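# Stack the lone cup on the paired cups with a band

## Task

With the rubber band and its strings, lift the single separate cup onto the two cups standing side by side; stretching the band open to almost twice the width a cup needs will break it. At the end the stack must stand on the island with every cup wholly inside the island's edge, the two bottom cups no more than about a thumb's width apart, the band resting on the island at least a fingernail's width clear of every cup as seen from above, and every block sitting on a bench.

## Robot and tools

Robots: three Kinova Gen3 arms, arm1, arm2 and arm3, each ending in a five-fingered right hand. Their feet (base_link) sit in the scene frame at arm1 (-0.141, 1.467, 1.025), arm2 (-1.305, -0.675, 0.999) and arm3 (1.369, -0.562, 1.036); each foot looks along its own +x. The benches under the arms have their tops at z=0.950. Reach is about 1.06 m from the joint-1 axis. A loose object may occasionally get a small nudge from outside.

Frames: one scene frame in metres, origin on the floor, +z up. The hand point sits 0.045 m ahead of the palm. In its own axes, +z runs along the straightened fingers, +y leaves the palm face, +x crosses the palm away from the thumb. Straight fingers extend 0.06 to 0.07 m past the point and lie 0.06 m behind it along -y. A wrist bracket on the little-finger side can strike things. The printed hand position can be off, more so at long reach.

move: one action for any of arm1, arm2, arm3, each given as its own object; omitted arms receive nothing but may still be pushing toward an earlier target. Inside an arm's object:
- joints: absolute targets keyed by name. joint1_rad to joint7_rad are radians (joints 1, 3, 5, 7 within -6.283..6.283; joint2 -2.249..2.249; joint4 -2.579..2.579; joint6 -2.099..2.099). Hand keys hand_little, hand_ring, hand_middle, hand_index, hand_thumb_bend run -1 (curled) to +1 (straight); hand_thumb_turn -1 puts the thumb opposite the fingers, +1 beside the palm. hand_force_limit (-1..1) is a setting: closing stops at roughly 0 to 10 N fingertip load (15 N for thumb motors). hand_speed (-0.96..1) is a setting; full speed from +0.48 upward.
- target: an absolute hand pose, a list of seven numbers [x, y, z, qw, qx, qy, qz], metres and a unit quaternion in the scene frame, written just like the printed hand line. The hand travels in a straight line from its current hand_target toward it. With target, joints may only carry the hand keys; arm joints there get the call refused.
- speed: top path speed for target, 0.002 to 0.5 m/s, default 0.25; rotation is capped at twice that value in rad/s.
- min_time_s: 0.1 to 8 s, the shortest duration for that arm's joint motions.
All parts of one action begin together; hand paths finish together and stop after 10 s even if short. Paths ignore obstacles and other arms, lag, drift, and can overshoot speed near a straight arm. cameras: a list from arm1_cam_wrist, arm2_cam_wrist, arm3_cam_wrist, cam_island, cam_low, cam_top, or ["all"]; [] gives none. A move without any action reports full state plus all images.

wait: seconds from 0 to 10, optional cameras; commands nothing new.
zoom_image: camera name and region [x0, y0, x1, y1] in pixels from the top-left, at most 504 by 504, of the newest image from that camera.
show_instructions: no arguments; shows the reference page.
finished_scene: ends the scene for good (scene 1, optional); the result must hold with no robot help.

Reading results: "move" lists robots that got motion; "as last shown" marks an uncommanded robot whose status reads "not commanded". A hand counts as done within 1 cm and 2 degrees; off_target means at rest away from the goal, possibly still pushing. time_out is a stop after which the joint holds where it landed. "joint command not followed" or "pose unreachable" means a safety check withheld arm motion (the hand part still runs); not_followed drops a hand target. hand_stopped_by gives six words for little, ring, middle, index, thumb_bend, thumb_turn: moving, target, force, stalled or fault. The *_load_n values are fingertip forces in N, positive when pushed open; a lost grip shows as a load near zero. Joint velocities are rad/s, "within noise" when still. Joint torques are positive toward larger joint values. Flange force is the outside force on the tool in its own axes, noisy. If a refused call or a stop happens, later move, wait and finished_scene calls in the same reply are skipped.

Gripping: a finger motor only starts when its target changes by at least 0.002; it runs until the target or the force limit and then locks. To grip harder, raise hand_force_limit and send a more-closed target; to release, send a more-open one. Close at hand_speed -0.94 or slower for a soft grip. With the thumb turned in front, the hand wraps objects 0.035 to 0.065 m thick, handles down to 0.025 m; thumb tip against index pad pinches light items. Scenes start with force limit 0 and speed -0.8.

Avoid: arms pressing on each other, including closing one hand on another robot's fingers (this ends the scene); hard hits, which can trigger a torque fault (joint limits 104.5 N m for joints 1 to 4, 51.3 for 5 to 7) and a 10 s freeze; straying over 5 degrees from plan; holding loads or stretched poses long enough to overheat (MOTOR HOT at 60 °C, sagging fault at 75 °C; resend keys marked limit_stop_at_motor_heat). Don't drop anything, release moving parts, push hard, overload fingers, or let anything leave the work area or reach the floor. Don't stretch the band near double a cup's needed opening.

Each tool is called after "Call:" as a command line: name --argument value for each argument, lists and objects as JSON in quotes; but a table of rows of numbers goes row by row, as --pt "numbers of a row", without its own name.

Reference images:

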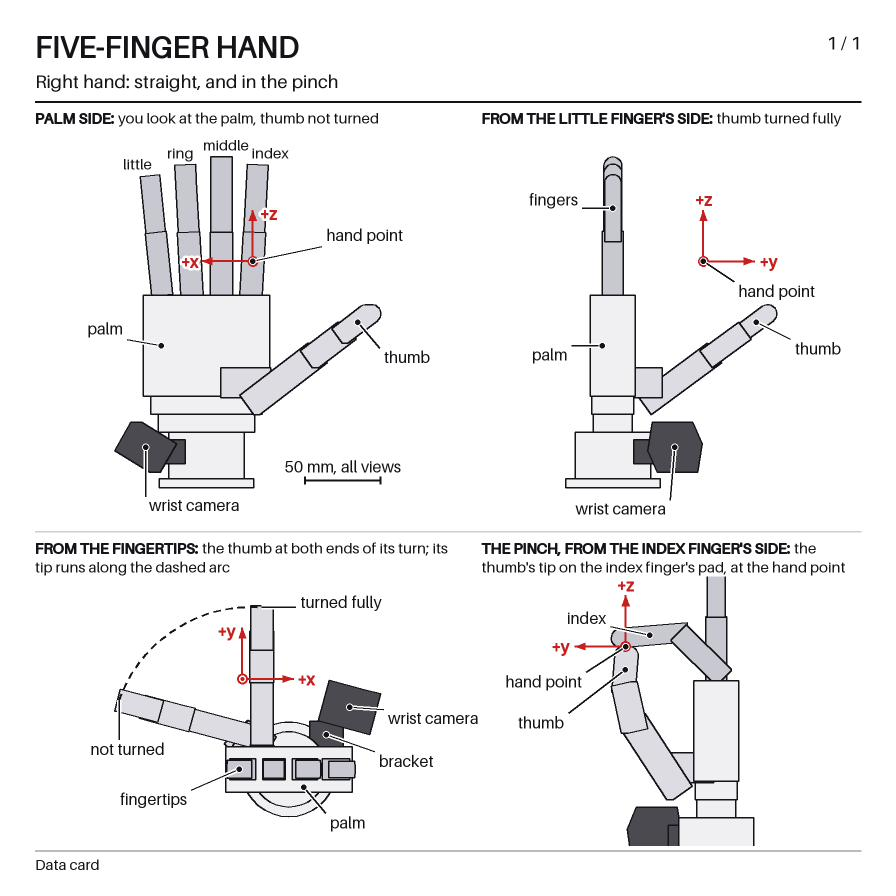

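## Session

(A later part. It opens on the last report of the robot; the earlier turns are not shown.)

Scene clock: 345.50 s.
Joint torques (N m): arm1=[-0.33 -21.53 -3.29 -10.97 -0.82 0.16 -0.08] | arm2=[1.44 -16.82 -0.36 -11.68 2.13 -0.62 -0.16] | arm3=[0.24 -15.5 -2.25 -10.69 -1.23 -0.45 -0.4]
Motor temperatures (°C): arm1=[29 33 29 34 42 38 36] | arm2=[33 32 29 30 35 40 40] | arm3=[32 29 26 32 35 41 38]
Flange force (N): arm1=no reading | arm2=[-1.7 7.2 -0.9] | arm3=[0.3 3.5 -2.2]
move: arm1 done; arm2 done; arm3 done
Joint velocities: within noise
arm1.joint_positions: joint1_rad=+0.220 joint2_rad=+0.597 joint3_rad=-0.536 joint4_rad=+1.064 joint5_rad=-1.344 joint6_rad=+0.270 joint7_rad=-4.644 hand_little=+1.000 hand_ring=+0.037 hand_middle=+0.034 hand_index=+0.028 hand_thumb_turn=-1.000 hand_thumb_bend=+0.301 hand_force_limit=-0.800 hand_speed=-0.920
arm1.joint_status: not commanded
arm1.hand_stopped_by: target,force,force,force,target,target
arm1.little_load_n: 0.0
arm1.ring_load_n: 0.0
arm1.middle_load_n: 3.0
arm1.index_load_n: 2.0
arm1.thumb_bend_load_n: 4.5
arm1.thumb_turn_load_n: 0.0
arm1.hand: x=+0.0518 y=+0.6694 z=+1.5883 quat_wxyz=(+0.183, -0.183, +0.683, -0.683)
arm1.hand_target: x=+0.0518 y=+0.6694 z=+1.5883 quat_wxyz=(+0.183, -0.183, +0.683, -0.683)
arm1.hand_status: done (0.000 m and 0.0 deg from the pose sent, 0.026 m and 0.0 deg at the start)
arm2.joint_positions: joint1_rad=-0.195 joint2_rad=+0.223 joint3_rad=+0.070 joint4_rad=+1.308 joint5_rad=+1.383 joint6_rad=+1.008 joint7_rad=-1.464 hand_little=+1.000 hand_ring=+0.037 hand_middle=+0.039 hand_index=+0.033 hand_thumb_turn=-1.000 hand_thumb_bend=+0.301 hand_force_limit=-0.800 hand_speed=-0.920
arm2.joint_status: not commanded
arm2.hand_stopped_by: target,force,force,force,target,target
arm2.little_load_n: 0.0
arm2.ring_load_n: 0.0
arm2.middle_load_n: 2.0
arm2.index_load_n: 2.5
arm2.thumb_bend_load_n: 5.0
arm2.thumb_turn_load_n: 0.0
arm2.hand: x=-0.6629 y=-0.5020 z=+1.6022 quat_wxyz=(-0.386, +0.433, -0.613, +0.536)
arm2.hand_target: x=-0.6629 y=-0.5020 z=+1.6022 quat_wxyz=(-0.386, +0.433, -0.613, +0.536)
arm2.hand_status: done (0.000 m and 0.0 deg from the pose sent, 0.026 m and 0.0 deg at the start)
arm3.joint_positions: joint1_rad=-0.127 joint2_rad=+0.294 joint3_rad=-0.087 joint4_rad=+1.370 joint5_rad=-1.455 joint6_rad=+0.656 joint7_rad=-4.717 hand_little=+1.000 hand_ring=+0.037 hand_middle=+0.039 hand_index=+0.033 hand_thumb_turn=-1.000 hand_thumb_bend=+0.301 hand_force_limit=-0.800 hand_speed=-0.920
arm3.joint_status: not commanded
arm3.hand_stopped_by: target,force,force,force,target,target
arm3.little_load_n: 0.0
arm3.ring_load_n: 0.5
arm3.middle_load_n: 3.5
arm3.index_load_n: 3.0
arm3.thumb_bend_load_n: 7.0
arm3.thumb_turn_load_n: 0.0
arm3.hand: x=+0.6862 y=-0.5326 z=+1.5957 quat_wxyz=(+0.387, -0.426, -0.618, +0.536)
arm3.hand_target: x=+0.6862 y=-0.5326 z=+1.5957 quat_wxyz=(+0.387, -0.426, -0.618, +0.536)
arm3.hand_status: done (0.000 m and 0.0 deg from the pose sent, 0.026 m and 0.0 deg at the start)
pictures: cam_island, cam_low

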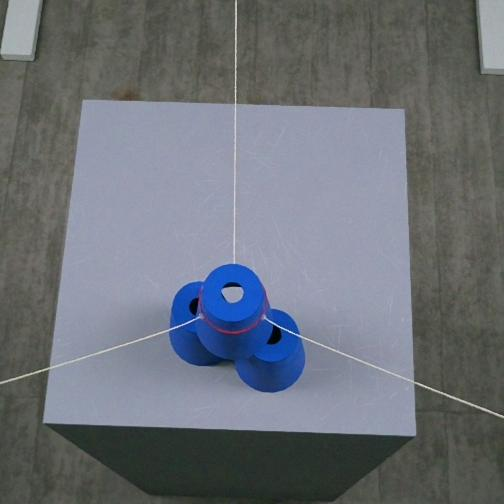

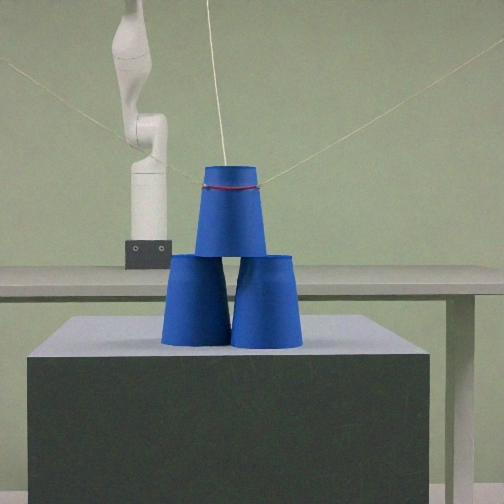

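Call:
move --arm1 '{"target": [0.0353, 0.7797, 1.3782, 0.2740, -0.3285, 0.6738, -0.6020], "speed": 0.12}' --arm2 '{"target": [-0.7529, -0.5514, 1.3865, -0.3860, 0.4331, -0.6130, 0.5363], "speed": 0.12}' --arm3 '{"target": [0.7687, -0.5814, 1.3826, 0.3865, -0.4261, -0.6178, 0.5353], "speed": 0.12}' --cameras '["cam_low", "cam_island"]'

Call:
zoom_image --camera "cam_island" --region '[150, 200, 350, 400]'

Scene clock: 366.17 s.
Joint torques (N m): arm1=[-0.3 -19.69 -5.84 -8.58 -1.41 1.6 -0.04] | arm2=[1.4 -13.39 -0.58 -9.31 1.59 1.64 -0.16] | arm3=[0.28 -13.15 -2.43 -7.92 -0.47 2.14 -0.32]
Motor temperatures (°C): arm1=[29 33 29 34 42 38 36] | arm2=[33 32 29 30 35 40 40] | arm3=[32 29 26 32 35 41 38]
Flange force (N): arm1=[0.2 2.3 -0.1] | arm2=[-0.9 8.7 0.0] | arm3=[-2.4 4.1 -0.4]
move: arm1 done; arm2 done; arm3 done
Joint velocities: within noise
arm1.joint_positions: joint1_rad=+0.532 joint2_rad=+0.743 joint3_rad=-0.717 joint4_rad=+1.470 joint5_rad=-1.469 joint6_rad=+0.646 joint7_rad=-4.099 hand_little=+1.000 hand_ring=+0.037 hand_middle=+0.034 hand_index=+0.028 hand_thumb_turn=-1.000 hand_thumb_bend=+0.301 hand_force_limit=-0.800 hand_speed=-0.920
arm1.joint_status: not commanded
arm1.hand_stopped_by: target,force,force,force,target,target
arm1.little_load_n: 0.0
arm1.ring_load_n: 0.0
arm1.middle_load_n: 3.0
arm1.index_load_n: 2.0
arm1.thumb_bend_load_n: 4.5
arm1.thumb_turn_load_n: 0.0
arm1.hand: x=+0.0353 y=+0.7797 z=+1.3782 quat_wxyz=(+0.274, -0.329, +0.674, -0.602)
arm1.hand_target: x=+0.0353 y=+0.7797 z=+1.3782 quat_wxyz=(+0.274, -0.329, +0.674, -0.602)
arm1.hand_status: done (0.000 m and 0.0 deg from the pose sent, 0.238 m and 21.8 deg at the start)
arm2.joint_positions: joint1_rad=-0.248 joint2_rad=+0.172 joint3_rad=+0.050 joint4_rad=+2.123 joint5_rad=+1.818 joint6_rad=+1.109 joint7_rad=-2.344 hand_little=+1.000 hand_ring=+0.037 hand_middle=+0.039 hand_index=+0.033 hand_thumb_turn=-1.000 hand_thumb_bend=+0.301 hand_force_limit=-0.800 hand_speed=-0.920
arm2.joint_status: not commanded
arm2.hand_stopped_by: target,force,force,force,target,target
arm2.little_load_n: 0.0
arm2.ring_load_n: 0.0
arm2.middle_load_n: 2.5
arm2.index_load_n: 2.0
arm2.thumb_bend_load_n: 5.5
arm2.thumb_turn_load_n: 0.0
arm2.hand: x=-0.7529 y=-0.5514 z=+1.3865 quat_wxyz=(-0.386, +0.433, -0.613, +0.536)
arm2.hand_target: x=-0.7529 y=-0.5514 z=+1.3865 quat_wxyz=(-0.386, +0.433, -0.613, +0.536)
arm2.hand_status: done (0.000 m and 0.0 deg from the pose sent, 0.239 m and 0.0 deg at the start)
arm3.joint_positions: joint1_rad=-0.135 joint2_rad=+0.324 joint3_rad=-0.140 joint4_rad=+2.106 joint5_rad=-2.320 joint6_rad=+0.862 joint7_rad=-3.601 hand_little=+1.000 hand_ring=+0.037 hand_middle=+0.039 hand_index=+0.033 hand_thumb_turn=-1.000 hand_thumb_bend=+0.301 hand_force_limit=-0.800 hand_speed=-0.920
arm3.joint_status: not commanded
arm3.hand_stopped_by: target,force,force,force,target,target
arm3.little_load_n: 0.0
arm3.ring_load_n: 0.0
arm3.middle_load_n: 3.0
arm3.index_load_n: 3.0
arm3.thumb_bend_load_n: 7.0
arm3.thumb_turn_load_n: 0.0
arm3.hand: x=+0.7687 y=-0.5814 z=+1.3826 quat_wxyz=(+0.387, -0.426, -0.618, +0.536)
arm3.hand_target: x=+0.7687 y=-0.5814 z=+1.3826 quat_wxyz=(+0.387, -0.426, -0.618, +0.536)
arm3.hand_status: done (0.000 m and 0.0 deg from the pose sent, 0.234 m and 0.0 deg at the start)
pictures: cam_island, cam_low

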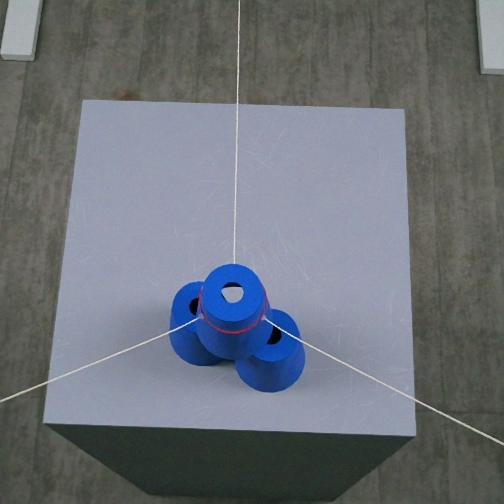

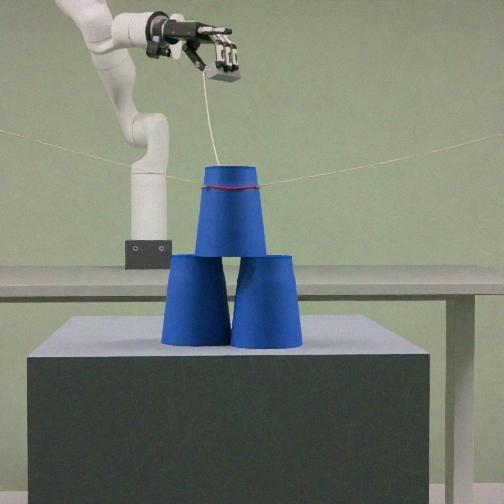

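Scaled by 2.520 from the camera's image (finer frame: 720x720).

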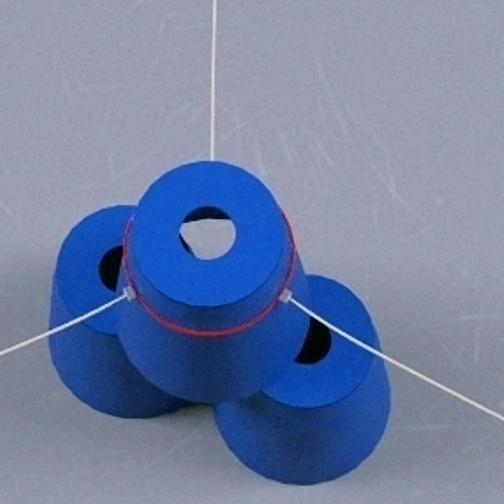

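Call:
move --arm1 '{"target": [0.0028, 0.8265, 1.1345, 0.389, -0.595, 0.578, -0.400], "speed": 0.12}' --arm2 '{"target": [-0.7920, -0.5634, 1.1345, -0.152, 0.219, -0.801, 0.536], "speed": 0.12}' --arm3 '{"target": [0.8267, -0.5769, 1.1345, 0.154, -0.211, -0.803, 0.535], "speed": 0.12}' --cameras '["cam_low", "cam_island"]'

Call:
zoom_image --camera "cam_island" --region '[150, 200, 350, 400]'

Call:
zoom_image --camera "cam_low" --region '[120, 120, 360, 360]'

Scene clock: 373.73 s.
Joint torques (N m): arm1=[-0.28 -26.18 -4.64 -7 -2.32 0.89 -0.06] | arm2=[1.44 -20.55 0.92 -5.47 1.14 1.9 -0.17] | arm3=[0.42 -18.99 -3.75 -4.71 -0.8 1.79 -0.39]
Motor temperatures (°C): arm1=[29 33 29 34 42 38 36] | arm2=[33 31 29 30 35 40 40] | arm3=[32 29 26 32 35 41 38]
Flange force (N): arm1=[-0.3 2.2 0.5] | arm2=[2.1 6.5 1.6] | arm3=[-1.9 0.9 -0.4]
move: arm1 done; arm2 done; arm3 done
Joint velocities: within noise
arm1.joint_positions: joint1_rad=+0.298 joint2_rad=+1.268 joint3_rad=-0.420 joint4_rad=+0.754 joint5_rad=-0.781 joint6_rad=+1.411 joint7_rad=-4.331 hand_little=+1.000 hand_ring=+0.037 hand_middle=+0.034 hand_index=+0.028 hand_thumb_turn=-1.000 hand_thumb_bend=+0.301 hand_force_limit=-0.800 hand_speed=-0.920
arm1.joint_status: not commanded
arm1.hand_stopped_by: target,force,force,force,target,target
arm1.little_load_n: 0.0
arm1.ring_load_n: 0.0
arm1.middle_load_n: 3.5
arm1.index_load_n: 2.0
arm1.thumb_bend_load_n: 4.5
arm1.thumb_turn_load_n: 0.0
arm1.hand: x=+0.0028 y=+0.8265 z=+1.1345 quat_wxyz=(+0.389, -0.595, +0.578, -0.400)
arm1.hand_target: x=+0.0028 y=+0.8265 z=+1.1345 quat_wxyz=(+0.389, -0.595, +0.578, -0.400)
arm1.hand_status: done (0.000 m and 0.0 deg from the pose sent, 0.250 m and 42.2 deg at the start)
arm2.joint_positions: joint1_rad=-0.280 joint2_rad=+0.790 joint3_rad=+0.002 joint4_rad=+1.767 joint5_rad=+1.132 joint6_rad=+1.384 joint7_rad=-2.591 hand_little=+1.000 hand_ring=+0.037 hand_middle=+0.039 hand_index=+0.033 hand_thumb_turn=-1.000 hand_thumb_bend=+0.301 hand_force_limit=-0.800 hand_speed=-0.920
arm2.joint_status: not commanded
arm2.hand_stopped_by: target,force,force,force,target,target
arm2.little_load_n: 0.0
arm2.ring_load_n: 0.5
arm2.middle_load_n: 2.5
arm2.index_load_n: 2.5
arm2.thumb_bend_load_n: 5.5
arm2.thumb_turn_load_n: 0.0
arm2.hand: x=-0.7920 y=-0.5634 z=+1.1345 quat_wxyz=(-0.152, +0.219, -0.801, +0.536)
arm2.hand_target: x=-0.7920 y=-0.5634 z=+1.1345 quat_wxyz=(-0.152, +0.219, -0.801, +0.536)
arm2.hand_status: done (0.000 m and 0.0 deg from the pose sent, 0.255 m and 42.5 deg at the start)
arm3.joint_positions: joint1_rad=-0.036 joint2_rad=+0.905 joint3_rad=-0.052 joint4_rad=+1.707 joint5_rad=-1.408 joint6_rad=+1.171 joint7_rad=-3.704 hand_little=+1.000 hand_ring=+0.037 hand_middle=+0.039 hand_index=+0.033 hand_thumb_turn=-1.000 hand_thumb_bend=+0.301 hand_force_limit=-0.800 hand_speed=-0.920
arm3.joint_status: not commanded
arm3.hand_stopped_by: target,force,force,force,target,target
arm3.little_load_n: 0.0
arm3.ring_load_n: 0.5
arm3.middle_load_n: 3.0
arm3.index_load_n: 3.0
arm3.thumb_bend_load_n: 6.5
arm3.thumb_turn_load_n: 0.0
arm3.hand: x=+0.8267 y=-0.5769 z=+1.1345 quat_wxyz=(+0.154, -0.211, -0.803, +0.535)
arm3.hand_target: x=+0.8267 y=-0.5769 z=+1.1345 quat_wxyz=(+0.154, -0.211, -0.803, +0.535)
arm3.hand_status: done (0.000 m and 0.0 deg from the pose sent, 0.255 m and 42.3 deg at the start)
pictures: cam_island, cam_low

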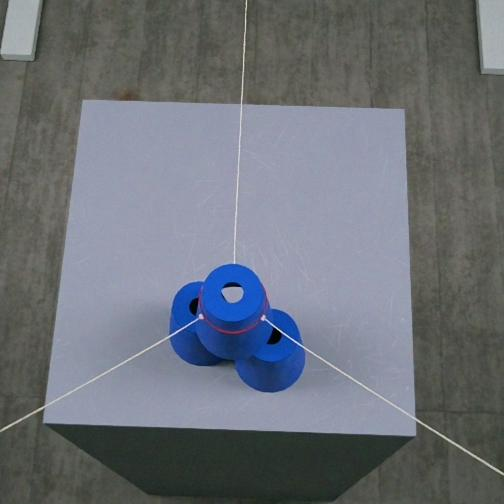

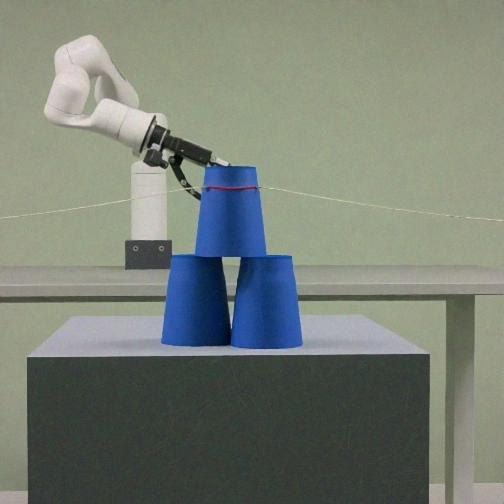

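Scaled by 2.520 from the camera's image (finer frame: 720x720).

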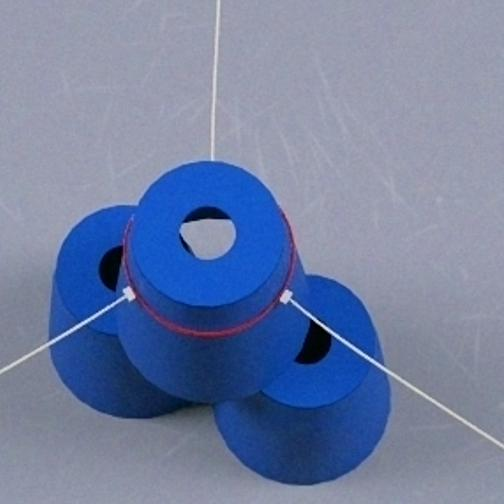

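Scaled by 2.100 from the camera's image (finer frame: 720x720).

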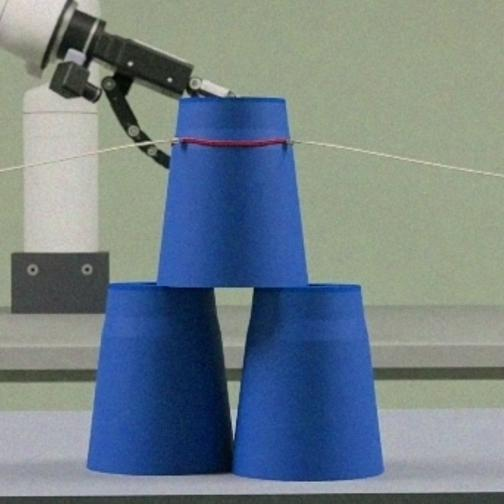

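Call:
move --arm1 '{"target": [0.0028, 0.8475, 1.1365, 0.389, -0.595, 0.578, -0.400], "speed": 0.04}' --arm2 '{"target": [-0.8102, -0.5739, 1.1365, -0.152, 0.219, -0.801, 0.536], "speed": 0.04}' --arm3 '{"target": [0.8449, -0.5874, 1.1365, 0.154, -0.211, -0.803, 0.535], "speed": 0.04}' --cameras '["cam_low", "cam_island"]'

Call:
zoom_image --camera "cam_island" --region '[150, 200, 350, 400]'

Call:
zoom_image --camera "cam_low" --region '[120, 120, 360, 360]'

Scene clock: 380.97 s.
Joint torques (N m): arm1=[-0.46 -25.14 -4.92 -6.29 -2.1 1.38 -0.12] | arm2=[1.56 -19.6 0.88 -4.77 0.84 2.05 -0.11] | arm3=[0.24 -18.15 -3.92 -3.99 -0.51 1.98 -0.4]
Motor temperatures (°C): arm1=[29 33 29 34 42 38 36] | arm2=[33 31 29 30 35 40 40] | arm3=[32 29 26 32 35 41 38]
Flange force (N): arm1=[0.6 2.2 0.6] | arm2=[1.4 6.6 1.6] | arm3=[-1.0 0.9 -0.3]
move: arm1 done; arm2 done; arm3 done
Joint velocities: within noise
arm1.joint_positions: joint1_rad=+0.329 joint2_rad=+1.212 joint3_rad=-0.431 joint4_rad=+0.895 joint5_rad=-0.788 joint6_rad=+1.357 joint7_rad=-4.274 hand_little=+1.000 hand_ring=+0.037 hand_middle=+0.034 hand_index=+0.028 hand_thumb_turn=-1.000 hand_thumb_bend=+0.301 hand_force_limit=-0.800 hand_speed=-0.920
arm1.joint_status: not commanded
arm1.hand_stopped_by: target,force,force,force,target,target
arm1.little_load_n: 0.0
arm1.ring_load_n: 0.0
arm1.middle_load_n: 3.0
arm1.index_load_n: 2.0
arm1.thumb_bend_load_n: 4.5
arm1.thumb_turn_load_n: 0.0
arm1.hand: x=+0.0028 y=+0.8475 z=+1.1365 quat_wxyz=(+0.389, -0.595, +0.578, -0.400)
arm1.hand_target: x=+0.0028 y=+0.8475 z=+1.1365 quat_wxyz=(+0.389, -0.595, +0.578, -0.400)
arm1.hand_status: done (0.000 m and 0.0 deg from the pose sent, 0.021 m and 0.0 deg at the start)
arm2.joint_positions: joint1_rad=-0.290 joint2_rad=+0.760 joint3_rad=-0.002 joint4_rad=+1.840 joint5_rad=+1.131 joint6_rad=+1.375 joint7_rad=-2.634 hand_little=+1.000 hand_ring=+0.037 hand_middle=+0.039 hand_index=+0.033 hand_thumb_turn=-1.000 hand_thumb_bend=+0.301 hand_force_limit=-0.800 hand_speed=-0.920
arm2.joint_status: not commanded
arm2.hand_stopped_by: target,force,force,force,target,target
arm2.little_load_n: 0.0
arm2.ring_load_n: 0.5
arm2.middle_load_n: 2.5
arm2.index_load_n: 2.5
arm2.thumb_bend_load_n: 5.5
arm2.thumb_turn_load_n: 0.5
arm2.hand: x=-0.8102 y=-0.5739 z=+1.1365 quat_wxyz=(-0.152, +0.219, -0.801, +0.536)
arm2.hand_target: x=-0.8102 y=-0.5739 z=+1.1365 quat_wxyz=(-0.152, +0.219, -0.801, +0.536)
arm2.hand_status: done (0.000 m and 0.0 deg from the pose sent, 0.021 m and 0.0 deg at the start)
arm3.joint_positions: joint1_rad=-0.033 joint2_rad=+0.876 joint3_rad=-0.060 joint4_rad=+1.784 joint5_rad=-1.429 joint6_rad=+1.158 joint7_rad=-3.653 hand_little=+1.000 hand_ring=+0.037 hand_middle=+0.039 hand_index=+0.033 hand_thumb_turn=-1.000 hand_thumb_bend=+0.301 hand_force_limit=-0.800 hand_speed=-0.920
arm3.joint_status: not commanded
arm3.hand_stopped_by: target,force,force,force,target,target
arm3.little_load_n: 0.0
arm3.ring_load_n: 0.5
arm3.middle_load_n: 3.0
arm3.index_load_n: 3.0
arm3.thumb_bend_load_n: 6.5
arm3.thumb_turn_load_n: 0.0
arm3.hand: x=+0.8449 y=-0.5874 z=+1.1365 quat_wxyz=(+0.154, -0.211, -0.803, +0.535)
arm3.hand_target: x=+0.8449 y=-0.5874 z=+1.1365 quat_wxyz=(+0.154, -0.211, -0.803, +0.535)
arm3.hand_status: done (0.000 m and 0.0 deg from the pose sent, 0.021 m and 0.0 deg at the start)
pictures: cam_island, cam_low

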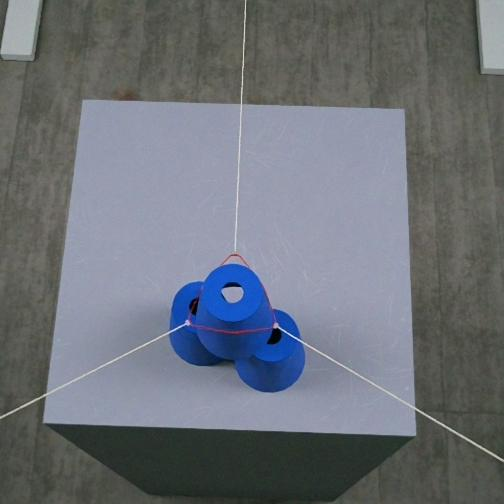

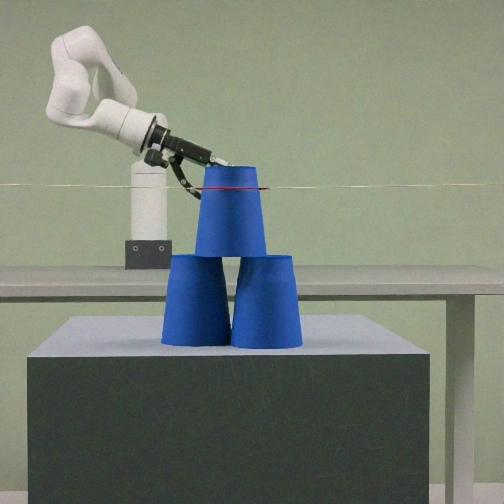

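Scaled by 2.520 from the camera's image (finer frame: 720x720).

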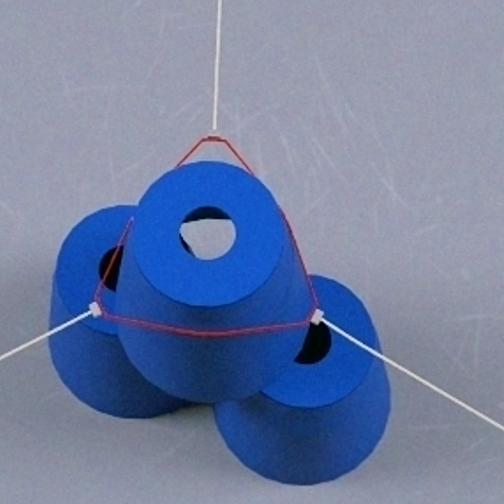

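Scaled by 2.100 from the camera's image (finer frame: 720x720).

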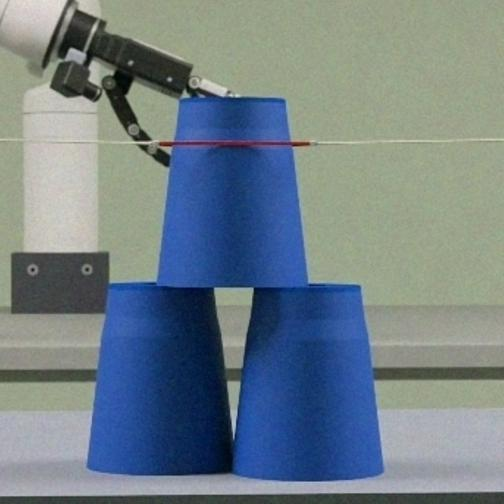

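Call:
move --arm1 '{"target": [0.0028, 0.8625, 1.1355, 0.389, -0.595, 0.578, -0.400], "speed": 0.04}' --arm2 '{"target": [-0.8232, -0.5814, 1.1355, -0.152, 0.219, -0.801, 0.536], "speed": 0.04}' --arm3 '{"target": [0.8579, -0.5949, 1.1355, 0.154, -0.211, -0.803, 0.535], "speed": 0.04}' --cameras '["cam_low", "cam_island"]'

Call:
zoom_image --camera "cam_island" --region '[150, 200, 350, 400]'

Call:
zoom_image --camera "cam_low" --region '[120, 120, 360, 360]'

Scene clock: 388.90 s.
Joint torques (N m): arm1=[-0.53 -24.4 -5.11 -5.72 -2 1.68 -0.14] | arm2=[1.7 -19.01 0.92 -4.12 0.56 2.2 -0.05] | arm3=[-0.13 -17.47 -4.02 -3.29 -0.19 2.13 -0.47]
Motor temperatures (°C): arm1=[29 33 29 34 42 38 36] | arm2=[33 31 29 30 35 40 40] | arm3=[32 29 26 32 35 41 38]
Flange force (N): arm1=[1.5 2.2 0.5] | arm2=[0.6 6.8 1.7] | arm3=[-0.3 1.0 -0.5]
move: arm1 done; arm2 done; arm3 done
Joint velocities: within noise
arm1.joint_positions: joint1_rad=+0.350 joint2_rad=+1.180 joint3_rad=-0.439 joint4_rad=+0.984 joint5_rad=-0.794 joint6_rad=+1.322 joint7_rad=-4.234 hand_little=+1.000 hand_ring=+0.037 hand_middle=+0.034 hand_index=+0.028 hand_thumb_turn=-1.000 hand_thumb_bend=+0.301 hand_force_limit=-0.800 hand_speed=-0.920
arm1.joint_status: not commanded
arm1.hand_stopped_by: target,force,force,force,target,target
arm1.little_load_n: 0.0
arm1.ring_load_n: 0.0
arm1.middle_load_n: 3.0
arm1.index_load_n: 2.0
arm1.thumb_bend_load_n: 4.5
arm1.thumb_turn_load_n: 0.0
arm1.hand: x=+0.0028 y=+0.8625 z=+1.1355 quat_wxyz=(+0.389, -0.595, +0.578, -0.400)
arm1.hand_target: x=+0.0028 y=+0.8625 z=+1.1355 quat_wxyz=(+0.389, -0.595, +0.578, -0.400)
arm1.hand_status: done (0.000 m and 0.0 deg from the pose sent, 0.015 m and 0.0 deg at the start)
arm2.joint_positions: joint1_rad=-0.298 joint2_rad=+0.744 joint3_rad=-0.006 joint4_rad=+1.891 joint5_rad=+1.130 joint6_rad=+1.366 joint7_rad=-2.670 hand_little=+1.000 hand_ring=+0.037 hand_middle=+0.039 hand_index=+0.033 hand_thumb_turn=-1.000 hand_thumb_bend=+0.301 hand_force_limit=-0.800 hand_speed=-0.920
arm2.joint_status: not commanded
arm2.hand_stopped_by: target,force,force,force,target,target
arm2.little_load_n: 0.0
arm2.ring_load_n: 0.5
arm2.middle_load_n: 2.0
arm2.index_load_n: 2.5
arm2.thumb_bend_load_n: 5.0
arm2.thumb_turn_load_n: 0.5
arm2.hand: x=-0.8232 y=-0.5814 z=+1.1355 quat_wxyz=(-0.152, +0.219, -0.801, +0.536)
arm2.hand_target: x=-0.8232 y=-0.5814 z=+1.1355 quat_wxyz=(-0.152, +0.219, -0.801, +0.536)
arm2.hand_status: done (0.000 m and 0.0 deg from the pose sent, 0.015 m and 0.0 deg at the start)
arm3.joint_positions: joint1_rad=-0.030 joint2_rad=+0.861 joint3_rad=-0.067 joint4_rad=+1.838 joint5_rad=-1.445 joint6_rad=+1.148 joint7_rad=-3.611 hand_little=+1.000 hand_ring=+0.037 hand_middle=+0.039 hand_index=+0.033 hand_thumb_turn=-1.000 hand_thumb_bend=+0.301 hand_force_limit=-0.800 hand_speed=-0.920
arm3.joint_status: not commanded
arm3.hand_stopped_by: target,force,force,force,target,target
arm3.little_load_n: 0.0
arm3.ring_load_n: 0.5
arm3.middle_load_n: 3.0
arm3.index_load_n: 2.5
arm3.thumb_bend_load_n: 7.0
arm3.thumb_turn_load_n: 0.0
arm3.hand: x=+0.8579 y=-0.5949 z=+1.1355 quat_wxyz=(+0.154, -0.211, -0.803, +0.535)
arm3.hand_target: x=+0.8579 y=-0.5949 z=+1.1355 quat_wxyz=(+0.154, -0.211, -0.803, +0.535)
arm3.hand_status: done (0.000 m and 0.0 deg from the pose sent, 0.015 m and 0.0 deg at the start)
pictures: cam_island, cam_low

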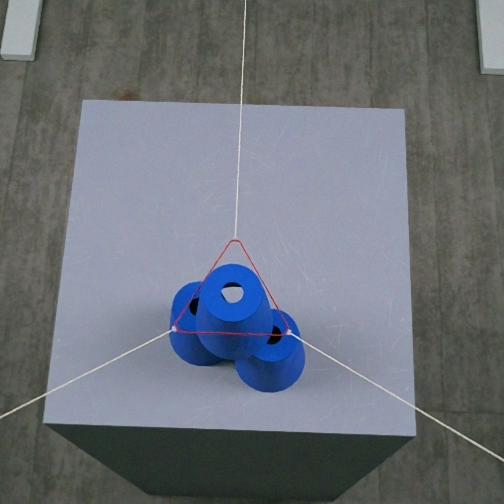

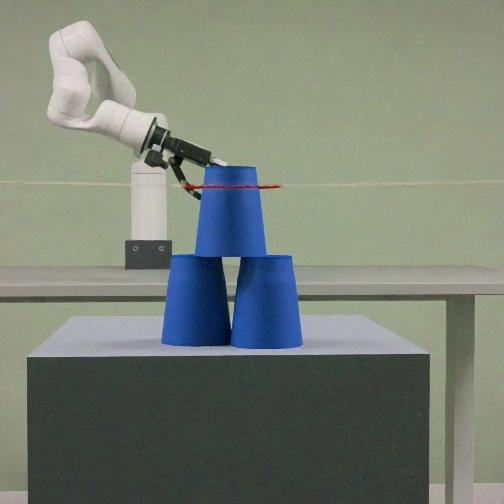

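Scaled by 2.520 from the camera's image (finer frame: 720x720).

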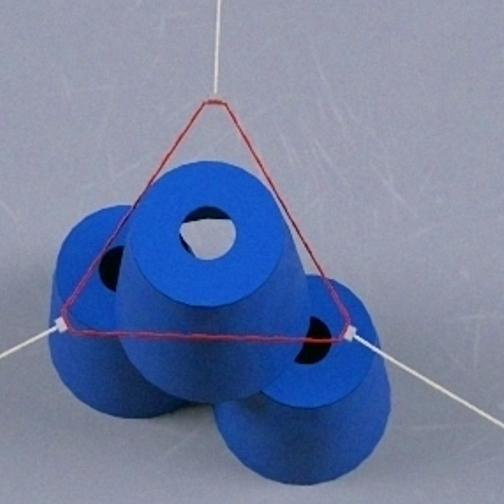

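Scaled by 2.100 from the camera's image (finer frame: 720x720).

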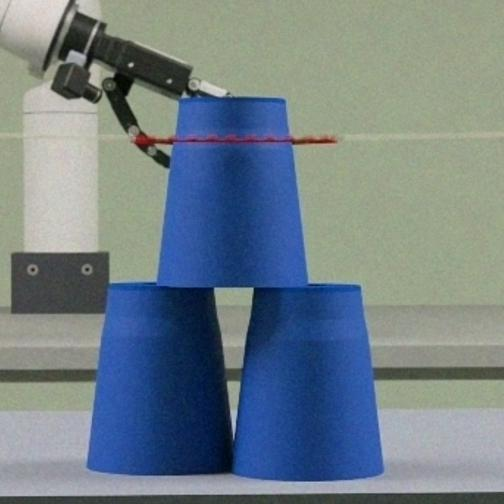

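Call:
move --arm1 '{"target": [0.0028, 0.8625, 1.1975, 0.389, -0.595, 0.578, -0.400], "speed": 0.06}' --arm2 '{"target": [-0.8232, -0.5814, 1.1975, -0.152, 0.219, -0.801, 0.536], "speed": 0.06}' --arm3 '{"target": [0.8579, -0.5949, 1.1975, 0.154, -0.211, -0.803, 0.535], "speed": 0.06}' --cameras '["cam_low", "cam_island", "cam_top"]'

Call:
zoom_image --camera "cam_island" --region '[150, 180, 350, 400]'

Call:
zoom_image --camera "cam_low" --region '[120, 80, 360, 360]'

Scene clock: 394.57 s.
Joint torques (N m): arm1=[-0.5 -24.25 -4.95 -6.34 -2.11 1.46 -0.19] | arm2=[1.7 -18.21 0.66 -5.28 0.9 2.07 -0.08] | arm3=[-0.14 -16.85 -3.72 -4.34 -0.58 2.08 -0.49]
Motor temperatures (°C): arm1=[29 33 29 34 42 38 36] | arm2=[33 31 29 30 35 40 40] | arm3=[32 29 26 32 35 41 38]
Flange force (N): arm1=[1.6 2.3 0.6] | arm2=[-0.2 6.7 1.3] | arm3=[-0.2 1.3 -0.3]
move: arm1 done; arm2 done; arm3 done
Joint velocities: within noise
arm1.joint_positions: joint1_rad=+0.349 joint2_rad=+1.092 joint3_rad=-0.443 joint4_rad=+0.965 joint5_rad=-0.803 joint6_rad=+1.373 joint7_rad=-4.324 hand_little=+1.000 hand_ring=+0.037 hand_middle=+0.034 hand_index=+0.028 hand_thumb_turn=-1.000 hand_thumb_bend=+0.301 hand_force_limit=-0.800 hand_speed=-0.920
arm1.joint_status: not commanded
arm1.hand_stopped_by: target,force,force,force,target,target
arm1.little_load_n: 0.0
arm1.ring_load_n: 0.5
arm1.middle_load_n: 3.0
arm1.index_load_n: 1.5
arm1.thumb_bend_load_n: 4.5
arm1.thumb_turn_load_n: 0.0
arm1.hand: x=+0.0028 y=+0.8625 z=+1.1975 quat_wxyz=(+0.389, -0.595, +0.578, -0.400)
arm1.hand_target: x=+0.0028 y=+0.8625 z=+1.1975 quat_wxyz=(+0.389, -0.595, +0.578, -0.400)
arm1.hand_status: done (0.000 m and 0.0 deg from the pose sent, 0.062 m and 0.0 deg at the start)
arm2.joint_positions: joint1_rad=-0.298 joint2_rad=+0.614 joint3_rad=-0.006 joint4_rad=+1.862 joint5_rad=+1.105 joint6_rad=+1.436 joint7_rad=-2.525 hand_little=+1.000 hand_ring=+0.037 hand_middle=+0.039 hand_index=+0.033 hand_thumb_turn=-1.000 hand_thumb_bend=+0.301 hand_force_limit=-0.800 hand_speed=-0.920
arm2.joint_status: not commanded
arm2.hand_stopped_by: target,force,force,force,target,target
arm2.little_load_n: 0.0
arm2.ring_load_n: 0.0
arm2.middle_load_n: 2.5
arm2.index_load_n: 3.0
arm2.thumb_bend_load_n: 5.0
arm2.thumb_turn_load_n: 1.0
arm2.hand: x=-0.8232 y=-0.5814 z=+1.1975 quat_wxyz=(-0.152, +0.219, -0.801, +0.536)
arm2.hand_target: x=-0.8232 y=-0.5814 z=+1.1975 quat_wxyz=(-0.152, +0.219, -0.801, +0.536)
arm2.hand_status: done (0.000 m and 0.0 deg from the pose sent, 0.062 m and 0.0 deg at the start)
arm3.joint_positions: joint1_rad=-0.037 joint2_rad=+0.729 joint3_rad=-0.055 joint4_rad=+1.826 joint5_rad=-1.396 joint6_rad=+1.179 joint7_rad=-3.764 hand_little=+1.000 hand_ring=+0.037 hand_middle=+0.039 hand_index=+0.033 hand_thumb_turn=-1.000 hand_thumb_bend=+0.301 hand_force_limit=-0.800 hand_speed=-0.920
arm3.joint_status: not commanded
arm3.hand_stopped_by: target,force,force,force,target,target
arm3.little_load_n: 0.0
arm3.ring_load_n: 1.0
arm3.middle_load_n: 3.0
arm3.index_load_n: 2.5
arm3.thumb_bend_load_n: 7.0
arm3.thumb_turn_load_n: 0.0
arm3.hand: x=+0.8579 y=-0.5949 z=+1.1975 quat_wxyz=(+0.154, -0.211, -0.803, +0.535)
arm3.hand_target: x=+0.8579 y=-0.5949 z=+1.1975 quat_wxyz=(+0.154, -0.211, -0.803, +0.535)
arm3.hand_status: done (0.000 m and 0.0 deg from the pose sent, 0.062 m and 0.0 deg at the start)
pictures: cam_island, cam_low, cam_top

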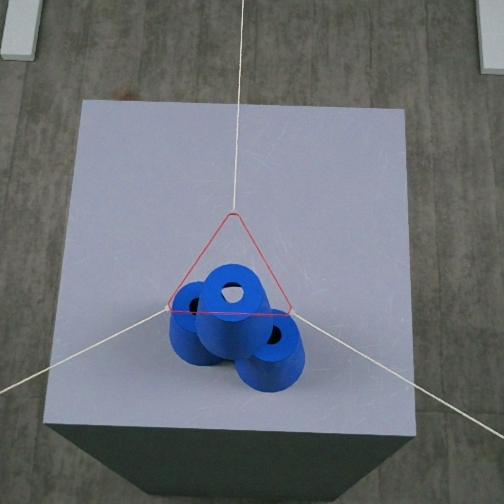

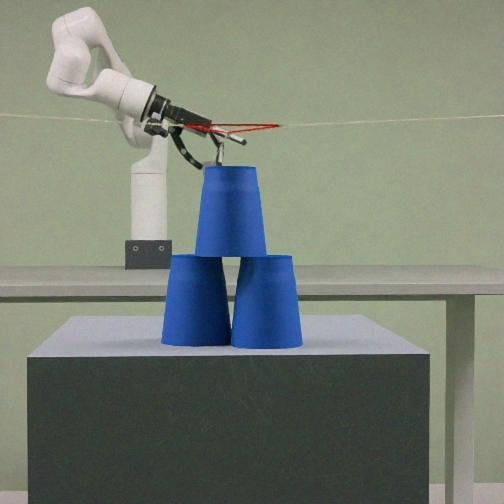

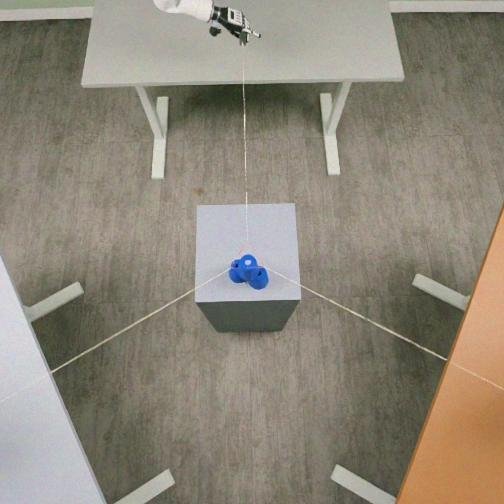

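Scaled by 2.291 from the camera's image (finer frame: 720x720).

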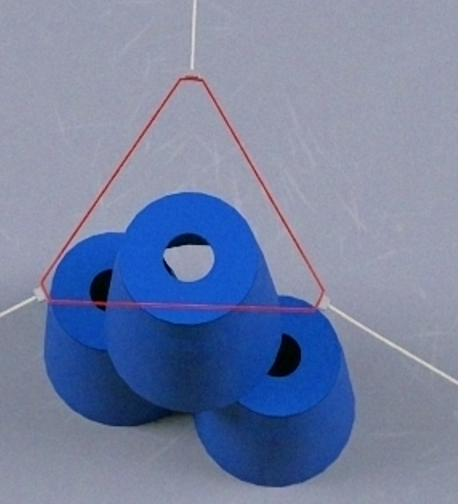

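Scaled by 1.800 from the camera's image (finer frame: 720x720).

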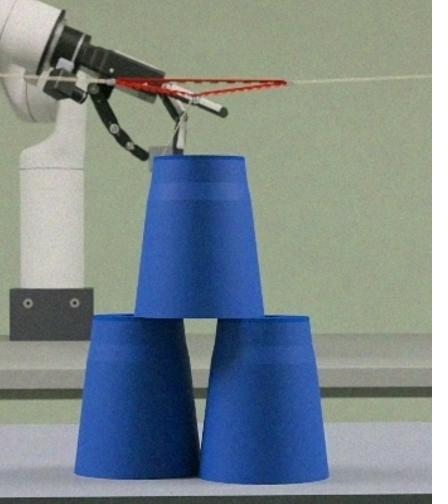

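Call:
move --arm1 '{"target": [-0.003, 0.9735, 1.1975, 0.389, -0.595, 0.578, -0.400], "speed": 0.1}' --arm2 '{"target": [-0.816, -0.4479, 1.1975, -0.152, 0.219, -0.801, 0.536], "speed": 0.1}' --arm3 '{"target": [0.8391, -0.4614, 1.1975, 0.154, -0.211, -0.803, 0.535], "speed": 0.1}' --cameras '["cam_low", "cam_island"]'

Call:
move --arm1 '{"target": [-0.003, 0.9535, 1.0635, 0.389, -0.595, 0.578, -0.400], "speed": 0.1}' --arm2 '{"target": [-0.7986, -0.4379, 1.0635, -0.152, 0.219, -0.801, 0.536], "speed": 0.1}' --arm3 '{"target": [0.8218, -0.4514, 1.0635, 0.154, -0.211, -0.803, 0.535], "speed": 0.1}' --cameras '["cam_low", "cam_island"]'

Scene clock: 416.30 s.
Joint torques (N m): arm1=[-0.4 -19.86 -5.04 -5.29 -1.81 1.8 -0.12] | arm2=[1.42 -22.14 0.59 -6.73 1.38 1.75 -0.14] | arm3=[0.24 -19.83 -3.24 -5.59 -1.13 1.73 -0.41]
Motor temperatures (°C): arm1=[29 34 29 34 42 38 36] | arm2=[33 32 29 30 35 40 40] | arm3=[32 29 26 32 35 41 38]
Flange force (N): arm1=[0.4 2.3 0.7] | arm2=[0.4 5.9 1.0] | arm3=[-1.3 0.8 0.2]
move: arm1 done; arm2 done; arm3 done
Joint velocities: within noise
arm1.joint_positions: joint1_rad=+0.500 joint2_rad=+0.890 joint3_rad=-0.496 joint4_rad=+1.478 joint5_rad=-0.858 joint6_rad=+1.213 joint7_rad=-4.088 hand_little=+1.000 hand_ring=+0.037 hand_middle=+0.034 hand_index=+0.028 hand_thumb_turn=-1.000 hand_thumb_bend=+0.301 hand_force_limit=-0.800 hand_speed=-0.920
arm1.joint_status: not commanded
arm1.hand_stopped_by: target,force,force,force,target,target
arm1.little_load_n: 0.0
arm1.ring_load_n: 0.0
arm1.middle_load_n: 3.0
arm1.index_load_n: 2.0
arm1.thumb_bend_load_n: 4.5
arm1.thumb_turn_load_n: 0.0
arm1.hand: x=-0.0030 y=+0.9735 z=+1.1975 quat_wxyz=(+0.389, -0.595, +0.578, -0.400)
arm1.hand_target: x=-0.0030 y=+0.9735 z=+1.1975 quat_wxyz=(+0.389, -0.595, +0.578, -0.400)
arm1.hand_status: done (0.000 m and 0.0 deg from the pose sent, 0.111 m and 0.0 deg at the start)
arm2.joint_positions: joint1_rad=-0.433 joint2_rad=+0.792 joint3_rad=-0.039 joint4_rad=+1.459 joint5_rad=+1.005 joint6_rad=+1.658 joint7_rad=-2.395 hand_little=+1.000 hand_ring=+0.037 hand_middle=+0.039 hand_index=+0.033 hand_thumb_turn=-1.000 hand_thumb_bend=+0.301 hand_force_limit=-0.800 hand_speed=-0.920
arm2.joint_status: not commanded
arm2.hand_stopped_by: target,force,force,force,target,target
arm2.little_load_n: 0.0
arm2.ring_load_n: 0.5
arm2.middle_load_n: 2.5
arm2.index_load_n: 2.5
arm2.thumb_bend_load_n: 5.0
arm2.thumb_turn_load_n: 0.5
arm2.hand: x=-0.8160 y=-0.4479 z=+1.1975 quat_wxyz=(-0.152, +0.219, -0.801, +0.536)
arm2.hand_target: x=-0.8160 y=-0.4479 z=+1.1975 quat_wxyz=(-0.152, +0.219, -0.801, +0.536)
arm2.hand_status: done (0.000 m and 0.0 deg from the pose sent, 0.134 m and 0.0 deg at the start)
arm3.joint_positions: joint1_rad=+0.117 joint2_rad=+0.871 joint3_rad=+0.029 joint4_rad=+1.478 joint5_rad=-1.223 joint6_rad=+1.408 joint7_rad=-3.922 hand_little=+1.000 hand_ring=+0.037 hand_middle=+0.039 hand_index=+0.033 hand_thumb_turn=-1.000 hand_thumb_bend=+0.301 hand_force_limit=-0.800 hand_speed=-0.920
arm3.joint_status: not commanded
arm3.hand_stopped_by: target,force,force,force,target,target
arm3.little_load_n: 0.0
arm3.ring_load_n: 0.5
arm3.middle_load_n: 3.5
arm3.index_load_n: 2.5
arm3.thumb_bend_load_n: 7.0
arm3.thumb_turn_load_n: 0.0
arm3.hand: x=+0.8391 y=-0.4614 z=+1.1975 quat_wxyz=(+0.154, -0.211, -0.803, +0.535)
arm3.hand_target: x=+0.8391 y=-0.4614 z=+1.1975 quat_wxyz=(+0.154, -0.211, -0.803, +0.535)
arm3.hand_status: done (0.000 m and 0.0 deg from the pose sent, 0.135 m and 0.0 deg at the start)
pictures: cam_island, cam_low

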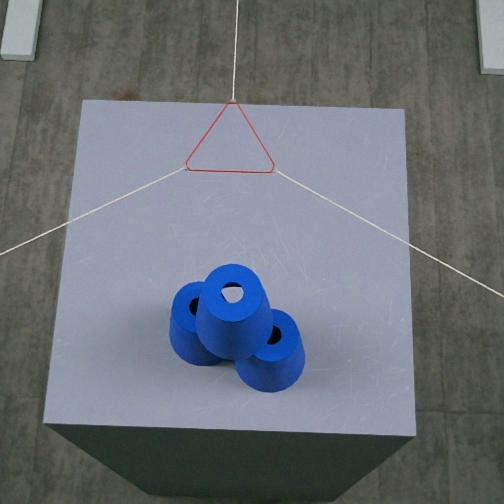

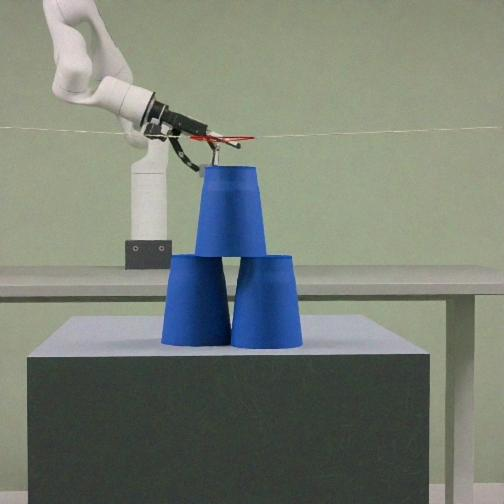

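Scene clock: 418.17 s.
Joint torques (N m): arm1=[-0.31 -21.75 -5.54 -4.17 -1.58 1.89 -0.08] | arm2=[1.42 -24.09 1.02 -5.72 1.24 1.85 -0.17] | arm3=[0.28 -21.62 -3.6 -4.76 -0.9 1.76 -0.42]
Motor temperatures (°C): arm1=[29 34 29 34 42 38 36] | arm2=[33 32 29 30 35 40 40] | arm3=[32 29 26 32 35 41 38]
Flange force (N): arm1=[-0.9 2.1 0.8] | arm2=[1.9 5.7 1.4] | arm3=[-2.0 0.5 -0.3]
move: arm1 done; arm2 done; arm3 done
Joint velocities: within noise
arm1.joint_positions: joint1_rad=+0.463 joint2_rad=+1.160 joint3_rad=-0.462 joint4_rad=+1.396 joint5_rad=-0.828 joint6_rad=+1.118 joint7_rad=-3.928 hand_little=+1.000 hand_ring=+0.037 hand_middle=+0.034 hand_index=+0.028 hand_thumb_turn=-1.000 hand_thumb_bend=+0.301 hand_force_limit=-0.800 hand_speed=-0.920
arm1.joint_status: not commanded
arm1.hand_stopped_by: target,force,force,force,target,target
arm1.little_load_n: 0.0
arm1.ring_load_n: 0.0
arm1.middle_load_n: 3.0
arm1.index_load_n: 2.0
arm1.thumb_bend_load_n: 4.5
arm1.thumb_turn_load_n: 0.0
arm1.hand: x=-0.0030 y=+0.9535 z=+1.0635 quat_wxyz=(+0.389, -0.595, +0.578, -0.400)
arm1.hand_target: x=-0.0030 y=+0.9535 z=+1.0635 quat_wxyz=(+0.389, -0.595, +0.578, -0.400)
arm1.hand_status: done (0.000 m and 0.0 deg from the pose sent, 0.135 m and 0.0 deg at the start)
arm2.joint_positions: joint1_rad=-0.419 joint2_rad=+1.053 joint3_rad=-0.037 joint4_rad=+1.407 joint5_rad=+1.021 joint6_rad=+1.536 joint7_rad=-2.564 hand_little=+1.000 hand_ring=+0.037 hand_middle=+0.039 hand_index=+0.033 hand_thumb_turn=-1.000 hand_thumb_bend=+0.301 hand_force_limit=-0.800 hand_speed=-0.920
arm2.joint_status: not commanded
arm2.hand_stopped_by: target,force,force,force,target,target
arm2.little_load_n: 0.0
arm2.ring_load_n: 0.5
arm2.middle_load_n: 2.0
arm2.index_load_n: 2.5
arm2.thumb_bend_load_n: 5.0
arm2.thumb_turn_load_n: 0.0
arm2.hand: x=-0.7986 y=-0.4379 z=+1.0635 quat_wxyz=(-0.152, +0.219, -0.801, +0.536)
arm2.hand_target: x=-0.7986 y=-0.4379 z=+1.0635 quat_wxyz=(-0.152, +0.219, -0.801, +0.536)
arm2.hand_status: done (0.000 m and 0.0 deg from the pose sent, 0.135 m and 0.0 deg at the start)
arm3.joint_positions: joint1_rad=+0.120 joint2_rad=+1.146 joint3_rad=+0.013 joint4_rad=+1.382 joint5_rad=-1.258 joint6_rad=+1.336 joint7_rad=-3.754 hand_little=+1.000 hand_ring=+0.037 hand_middle=+0.039 hand_index=+0.033 hand_thumb_turn=-1.000 hand_thumb_bend=+0.301 hand_force_limit=-0.800 hand_speed=-0.920
arm3.joint_status: not commanded
arm3.hand_stopped_by: target,force,force,force,target,target
arm3.little_load_n: 0.0
arm3.ring_load_n: 0.5
arm3.middle_load_n: 3.0
arm3.index_load_n: 3.0
arm3.thumb_bend_load_n: 7.0
arm3.thumb_turn_load_n: 0.0
arm3.hand: x=+0.8218 y=-0.4514 z=+1.0635 quat_wxyz=(+0.154, -0.211, -0.803, +0.535)
arm3.hand_target: x=+0.8218 y=-0.4514 z=+1.0635 quat_wxyz=(+0.154, -0.211, -0.803, +0.535)
arm3.hand_status: done (0.000 m and 0.0 deg from the pose sent, 0.135 m and 0.0 deg at the start)
pictures: cam_island, cam_low

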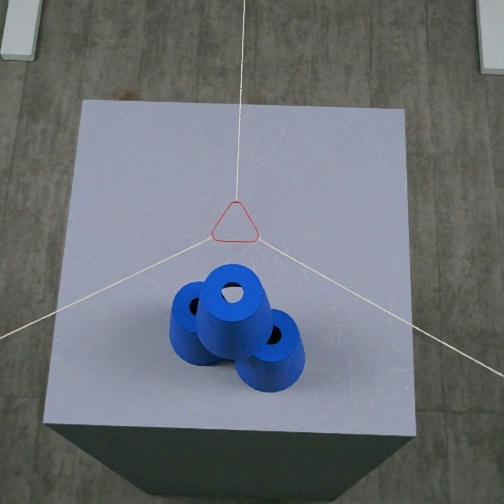

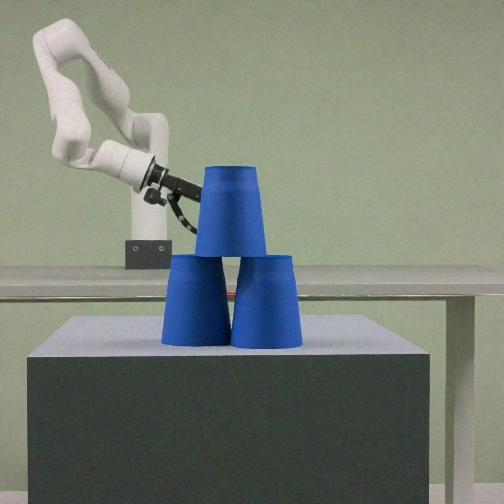

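Call:
move --arm1 '{"target": [-0.003, 0.9385, 1.02, 0.389, -0.595, 0.578, -0.400], "speed": 0.08}' --arm2 '{"target": [-0.7856, -0.4304, 1.02, -0.152, 0.219, -0.801, 0.536], "speed": 0.08}' --arm3 '{"target": [0.8088, -0.4439, 1.02, 0.154, -0.211, -0.803, 0.535], "speed": 0.08}' --cameras '["cam_low", "cam_island"]'

Call:
zoom_image --camera "cam_low" --region '[150, 220, 350, 380]'

Scene clock: 429.47 s.
Joint torques (N m): arm1=[-0.34 -22.55 -5.67 -3.93 -1.62 1.88 -0.05] | arm2=[1.4 -24.91 1.17 -5.63 1.22 1.87 -0.18] | arm3=[0.27 -22.19 -3.64 -4.67 -0.87 1.73 -0.36]
Motor temperatures (°C): arm1=[29 33 29 34 42 38 36] | arm2=[33 31 29 30 35 40 40] | arm3=[32 29 26 32 35 41 38]
Flange force (N): arm1=[-0.6 2.1 0.5] | arm2=[2.2 5.4 1.6] | arm3=[-1.9 0.1 -0.6]
move: arm1 done; arm2 done; arm3 done
Joint velocities: within noise
arm1.joint_positions: joint1_rad=+0.439 joint2_rad=+1.263 joint3_rad=-0.446 joint4_rad=+1.302 joint5_rad=-0.812 joint6_rad=+1.121 joint7_rad=-3.911 hand_little=+1.000 hand_ring=+0.037 hand_middle=+0.034 hand_index=+0.028 hand_thumb_turn=-1.000 hand_thumb_bend=+0.301 hand_force_limit=-0.800 hand_speed=-0.920
arm1.joint_status: not commanded
arm1.hand_stopped_by: target,force,force,force,target,target
arm1.little_load_n: 0.0
arm1.ring_load_n: 0.0
arm1.middle_load_n: 3.0
arm1.index_load_n: 2.0
arm1.thumb_bend_load_n: 4.0
arm1.thumb_turn_load_n: 0.0
arm1.hand: x=-0.0030 y=+0.9385 z=+1.0200 quat_wxyz=(+0.389, -0.595, +0.578, -0.400)
arm1.hand_target: x=-0.0030 y=+0.9385 z=+1.0200 quat_wxyz=(+0.389, -0.595, +0.578, -0.400)
arm1.hand_status: done (0.000 m and 0.0 deg from the pose sent, 0.046 m and 0.0 deg at the start)
arm2.joint_positions: joint1_rad=-0.411 joint2_rad=+1.157 joint3_rad=-0.032 joint4_rad=+1.324 joint5_rad=+1.030 joint6_rad=+1.516 joint7_rad=-2.577 hand_little=+1.000 hand_ring=+0.037 hand_middle=+0.039 hand_index=+0.033 hand_thumb_turn=-1.000 hand_thumb_bend=+0.301 hand_force_limit=-0.800 hand_speed=-0.920
arm2.joint_status: not commanded
arm2.hand_stopped_by: target,force,force,force,target,target
arm2.little_load_n: 0.0
arm2.ring_load_n: 0.5
arm2.middle_load_n: 2.5
arm2.index_load_n: 2.5
arm2.thumb_bend_load_n: 5.5
arm2.thumb_turn_load_n: 0.5
arm2.hand: x=-0.7856 y=-0.4304 z=+1.0200 quat_wxyz=(-0.152, +0.219, -0.801, +0.536)
arm2.hand_target: x=-0.7856 y=-0.4304 z=+1.0200 quat_wxyz=(-0.152, +0.219, -0.801, +0.536)
arm2.hand_status: done (0.000 m and 0.0 deg from the pose sent, 0.046 m and 0.0 deg at the start)
arm3.joint_positions: joint1_rad=+0.118 joint2_rad=+1.254 joint3_rad=+0.011 joint4_rad=+1.282 joint5_rad=-1.262 joint6_rad=+1.330 joint7_rad=-3.747 hand_little=+1.000 hand_ring=+0.037 hand_middle=+0.039 hand_index=+0.033 hand_thumb_turn=-1.000 hand_thumb_bend=+0.301 hand_force_limit=-0.800 hand_speed=-0.920
arm3.joint_status: not commanded
arm3.hand_stopped_by: target,force,force,force,target,target
arm3.little_load_n: 0.0
arm3.ring_load_n: 0.5
arm3.middle_load_n: 3.0
arm3.index_load_n: 3.0
arm3.thumb_bend_load_n: 7.0
arm3.thumb_turn_load_n: 0.0
arm3.hand: x=+0.8088 y=-0.4439 z=+1.0200 quat_wxyz=(+0.154, -0.211, -0.803, +0.535)
arm3.hand_target: x=+0.8088 y=-0.4439 z=+1.0200 quat_wxyz=(+0.154, -0.211, -0.803, +0.535)
arm3.hand_status: done (0.000 m and 0.0 deg from the pose sent, 0.046 m and 0.0 deg at the start)
pictures: cam_island, cam_low

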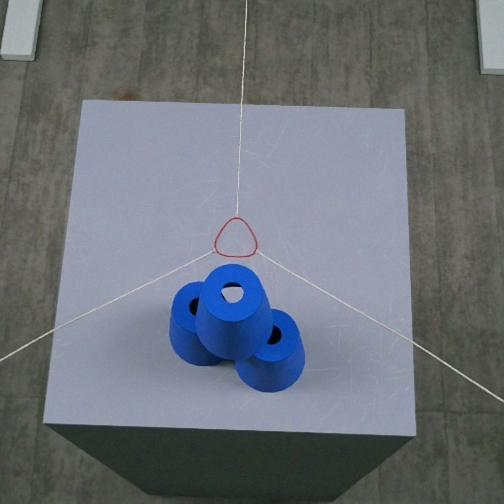

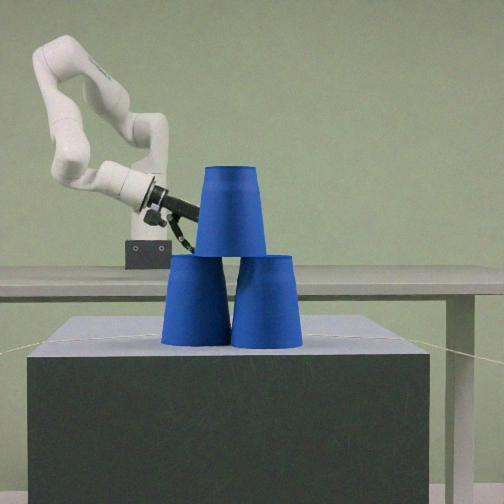

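Scaled by 2.520 from the camera's image (finer frame: 720x720).

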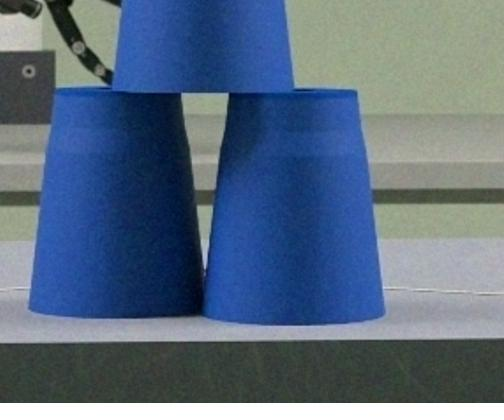

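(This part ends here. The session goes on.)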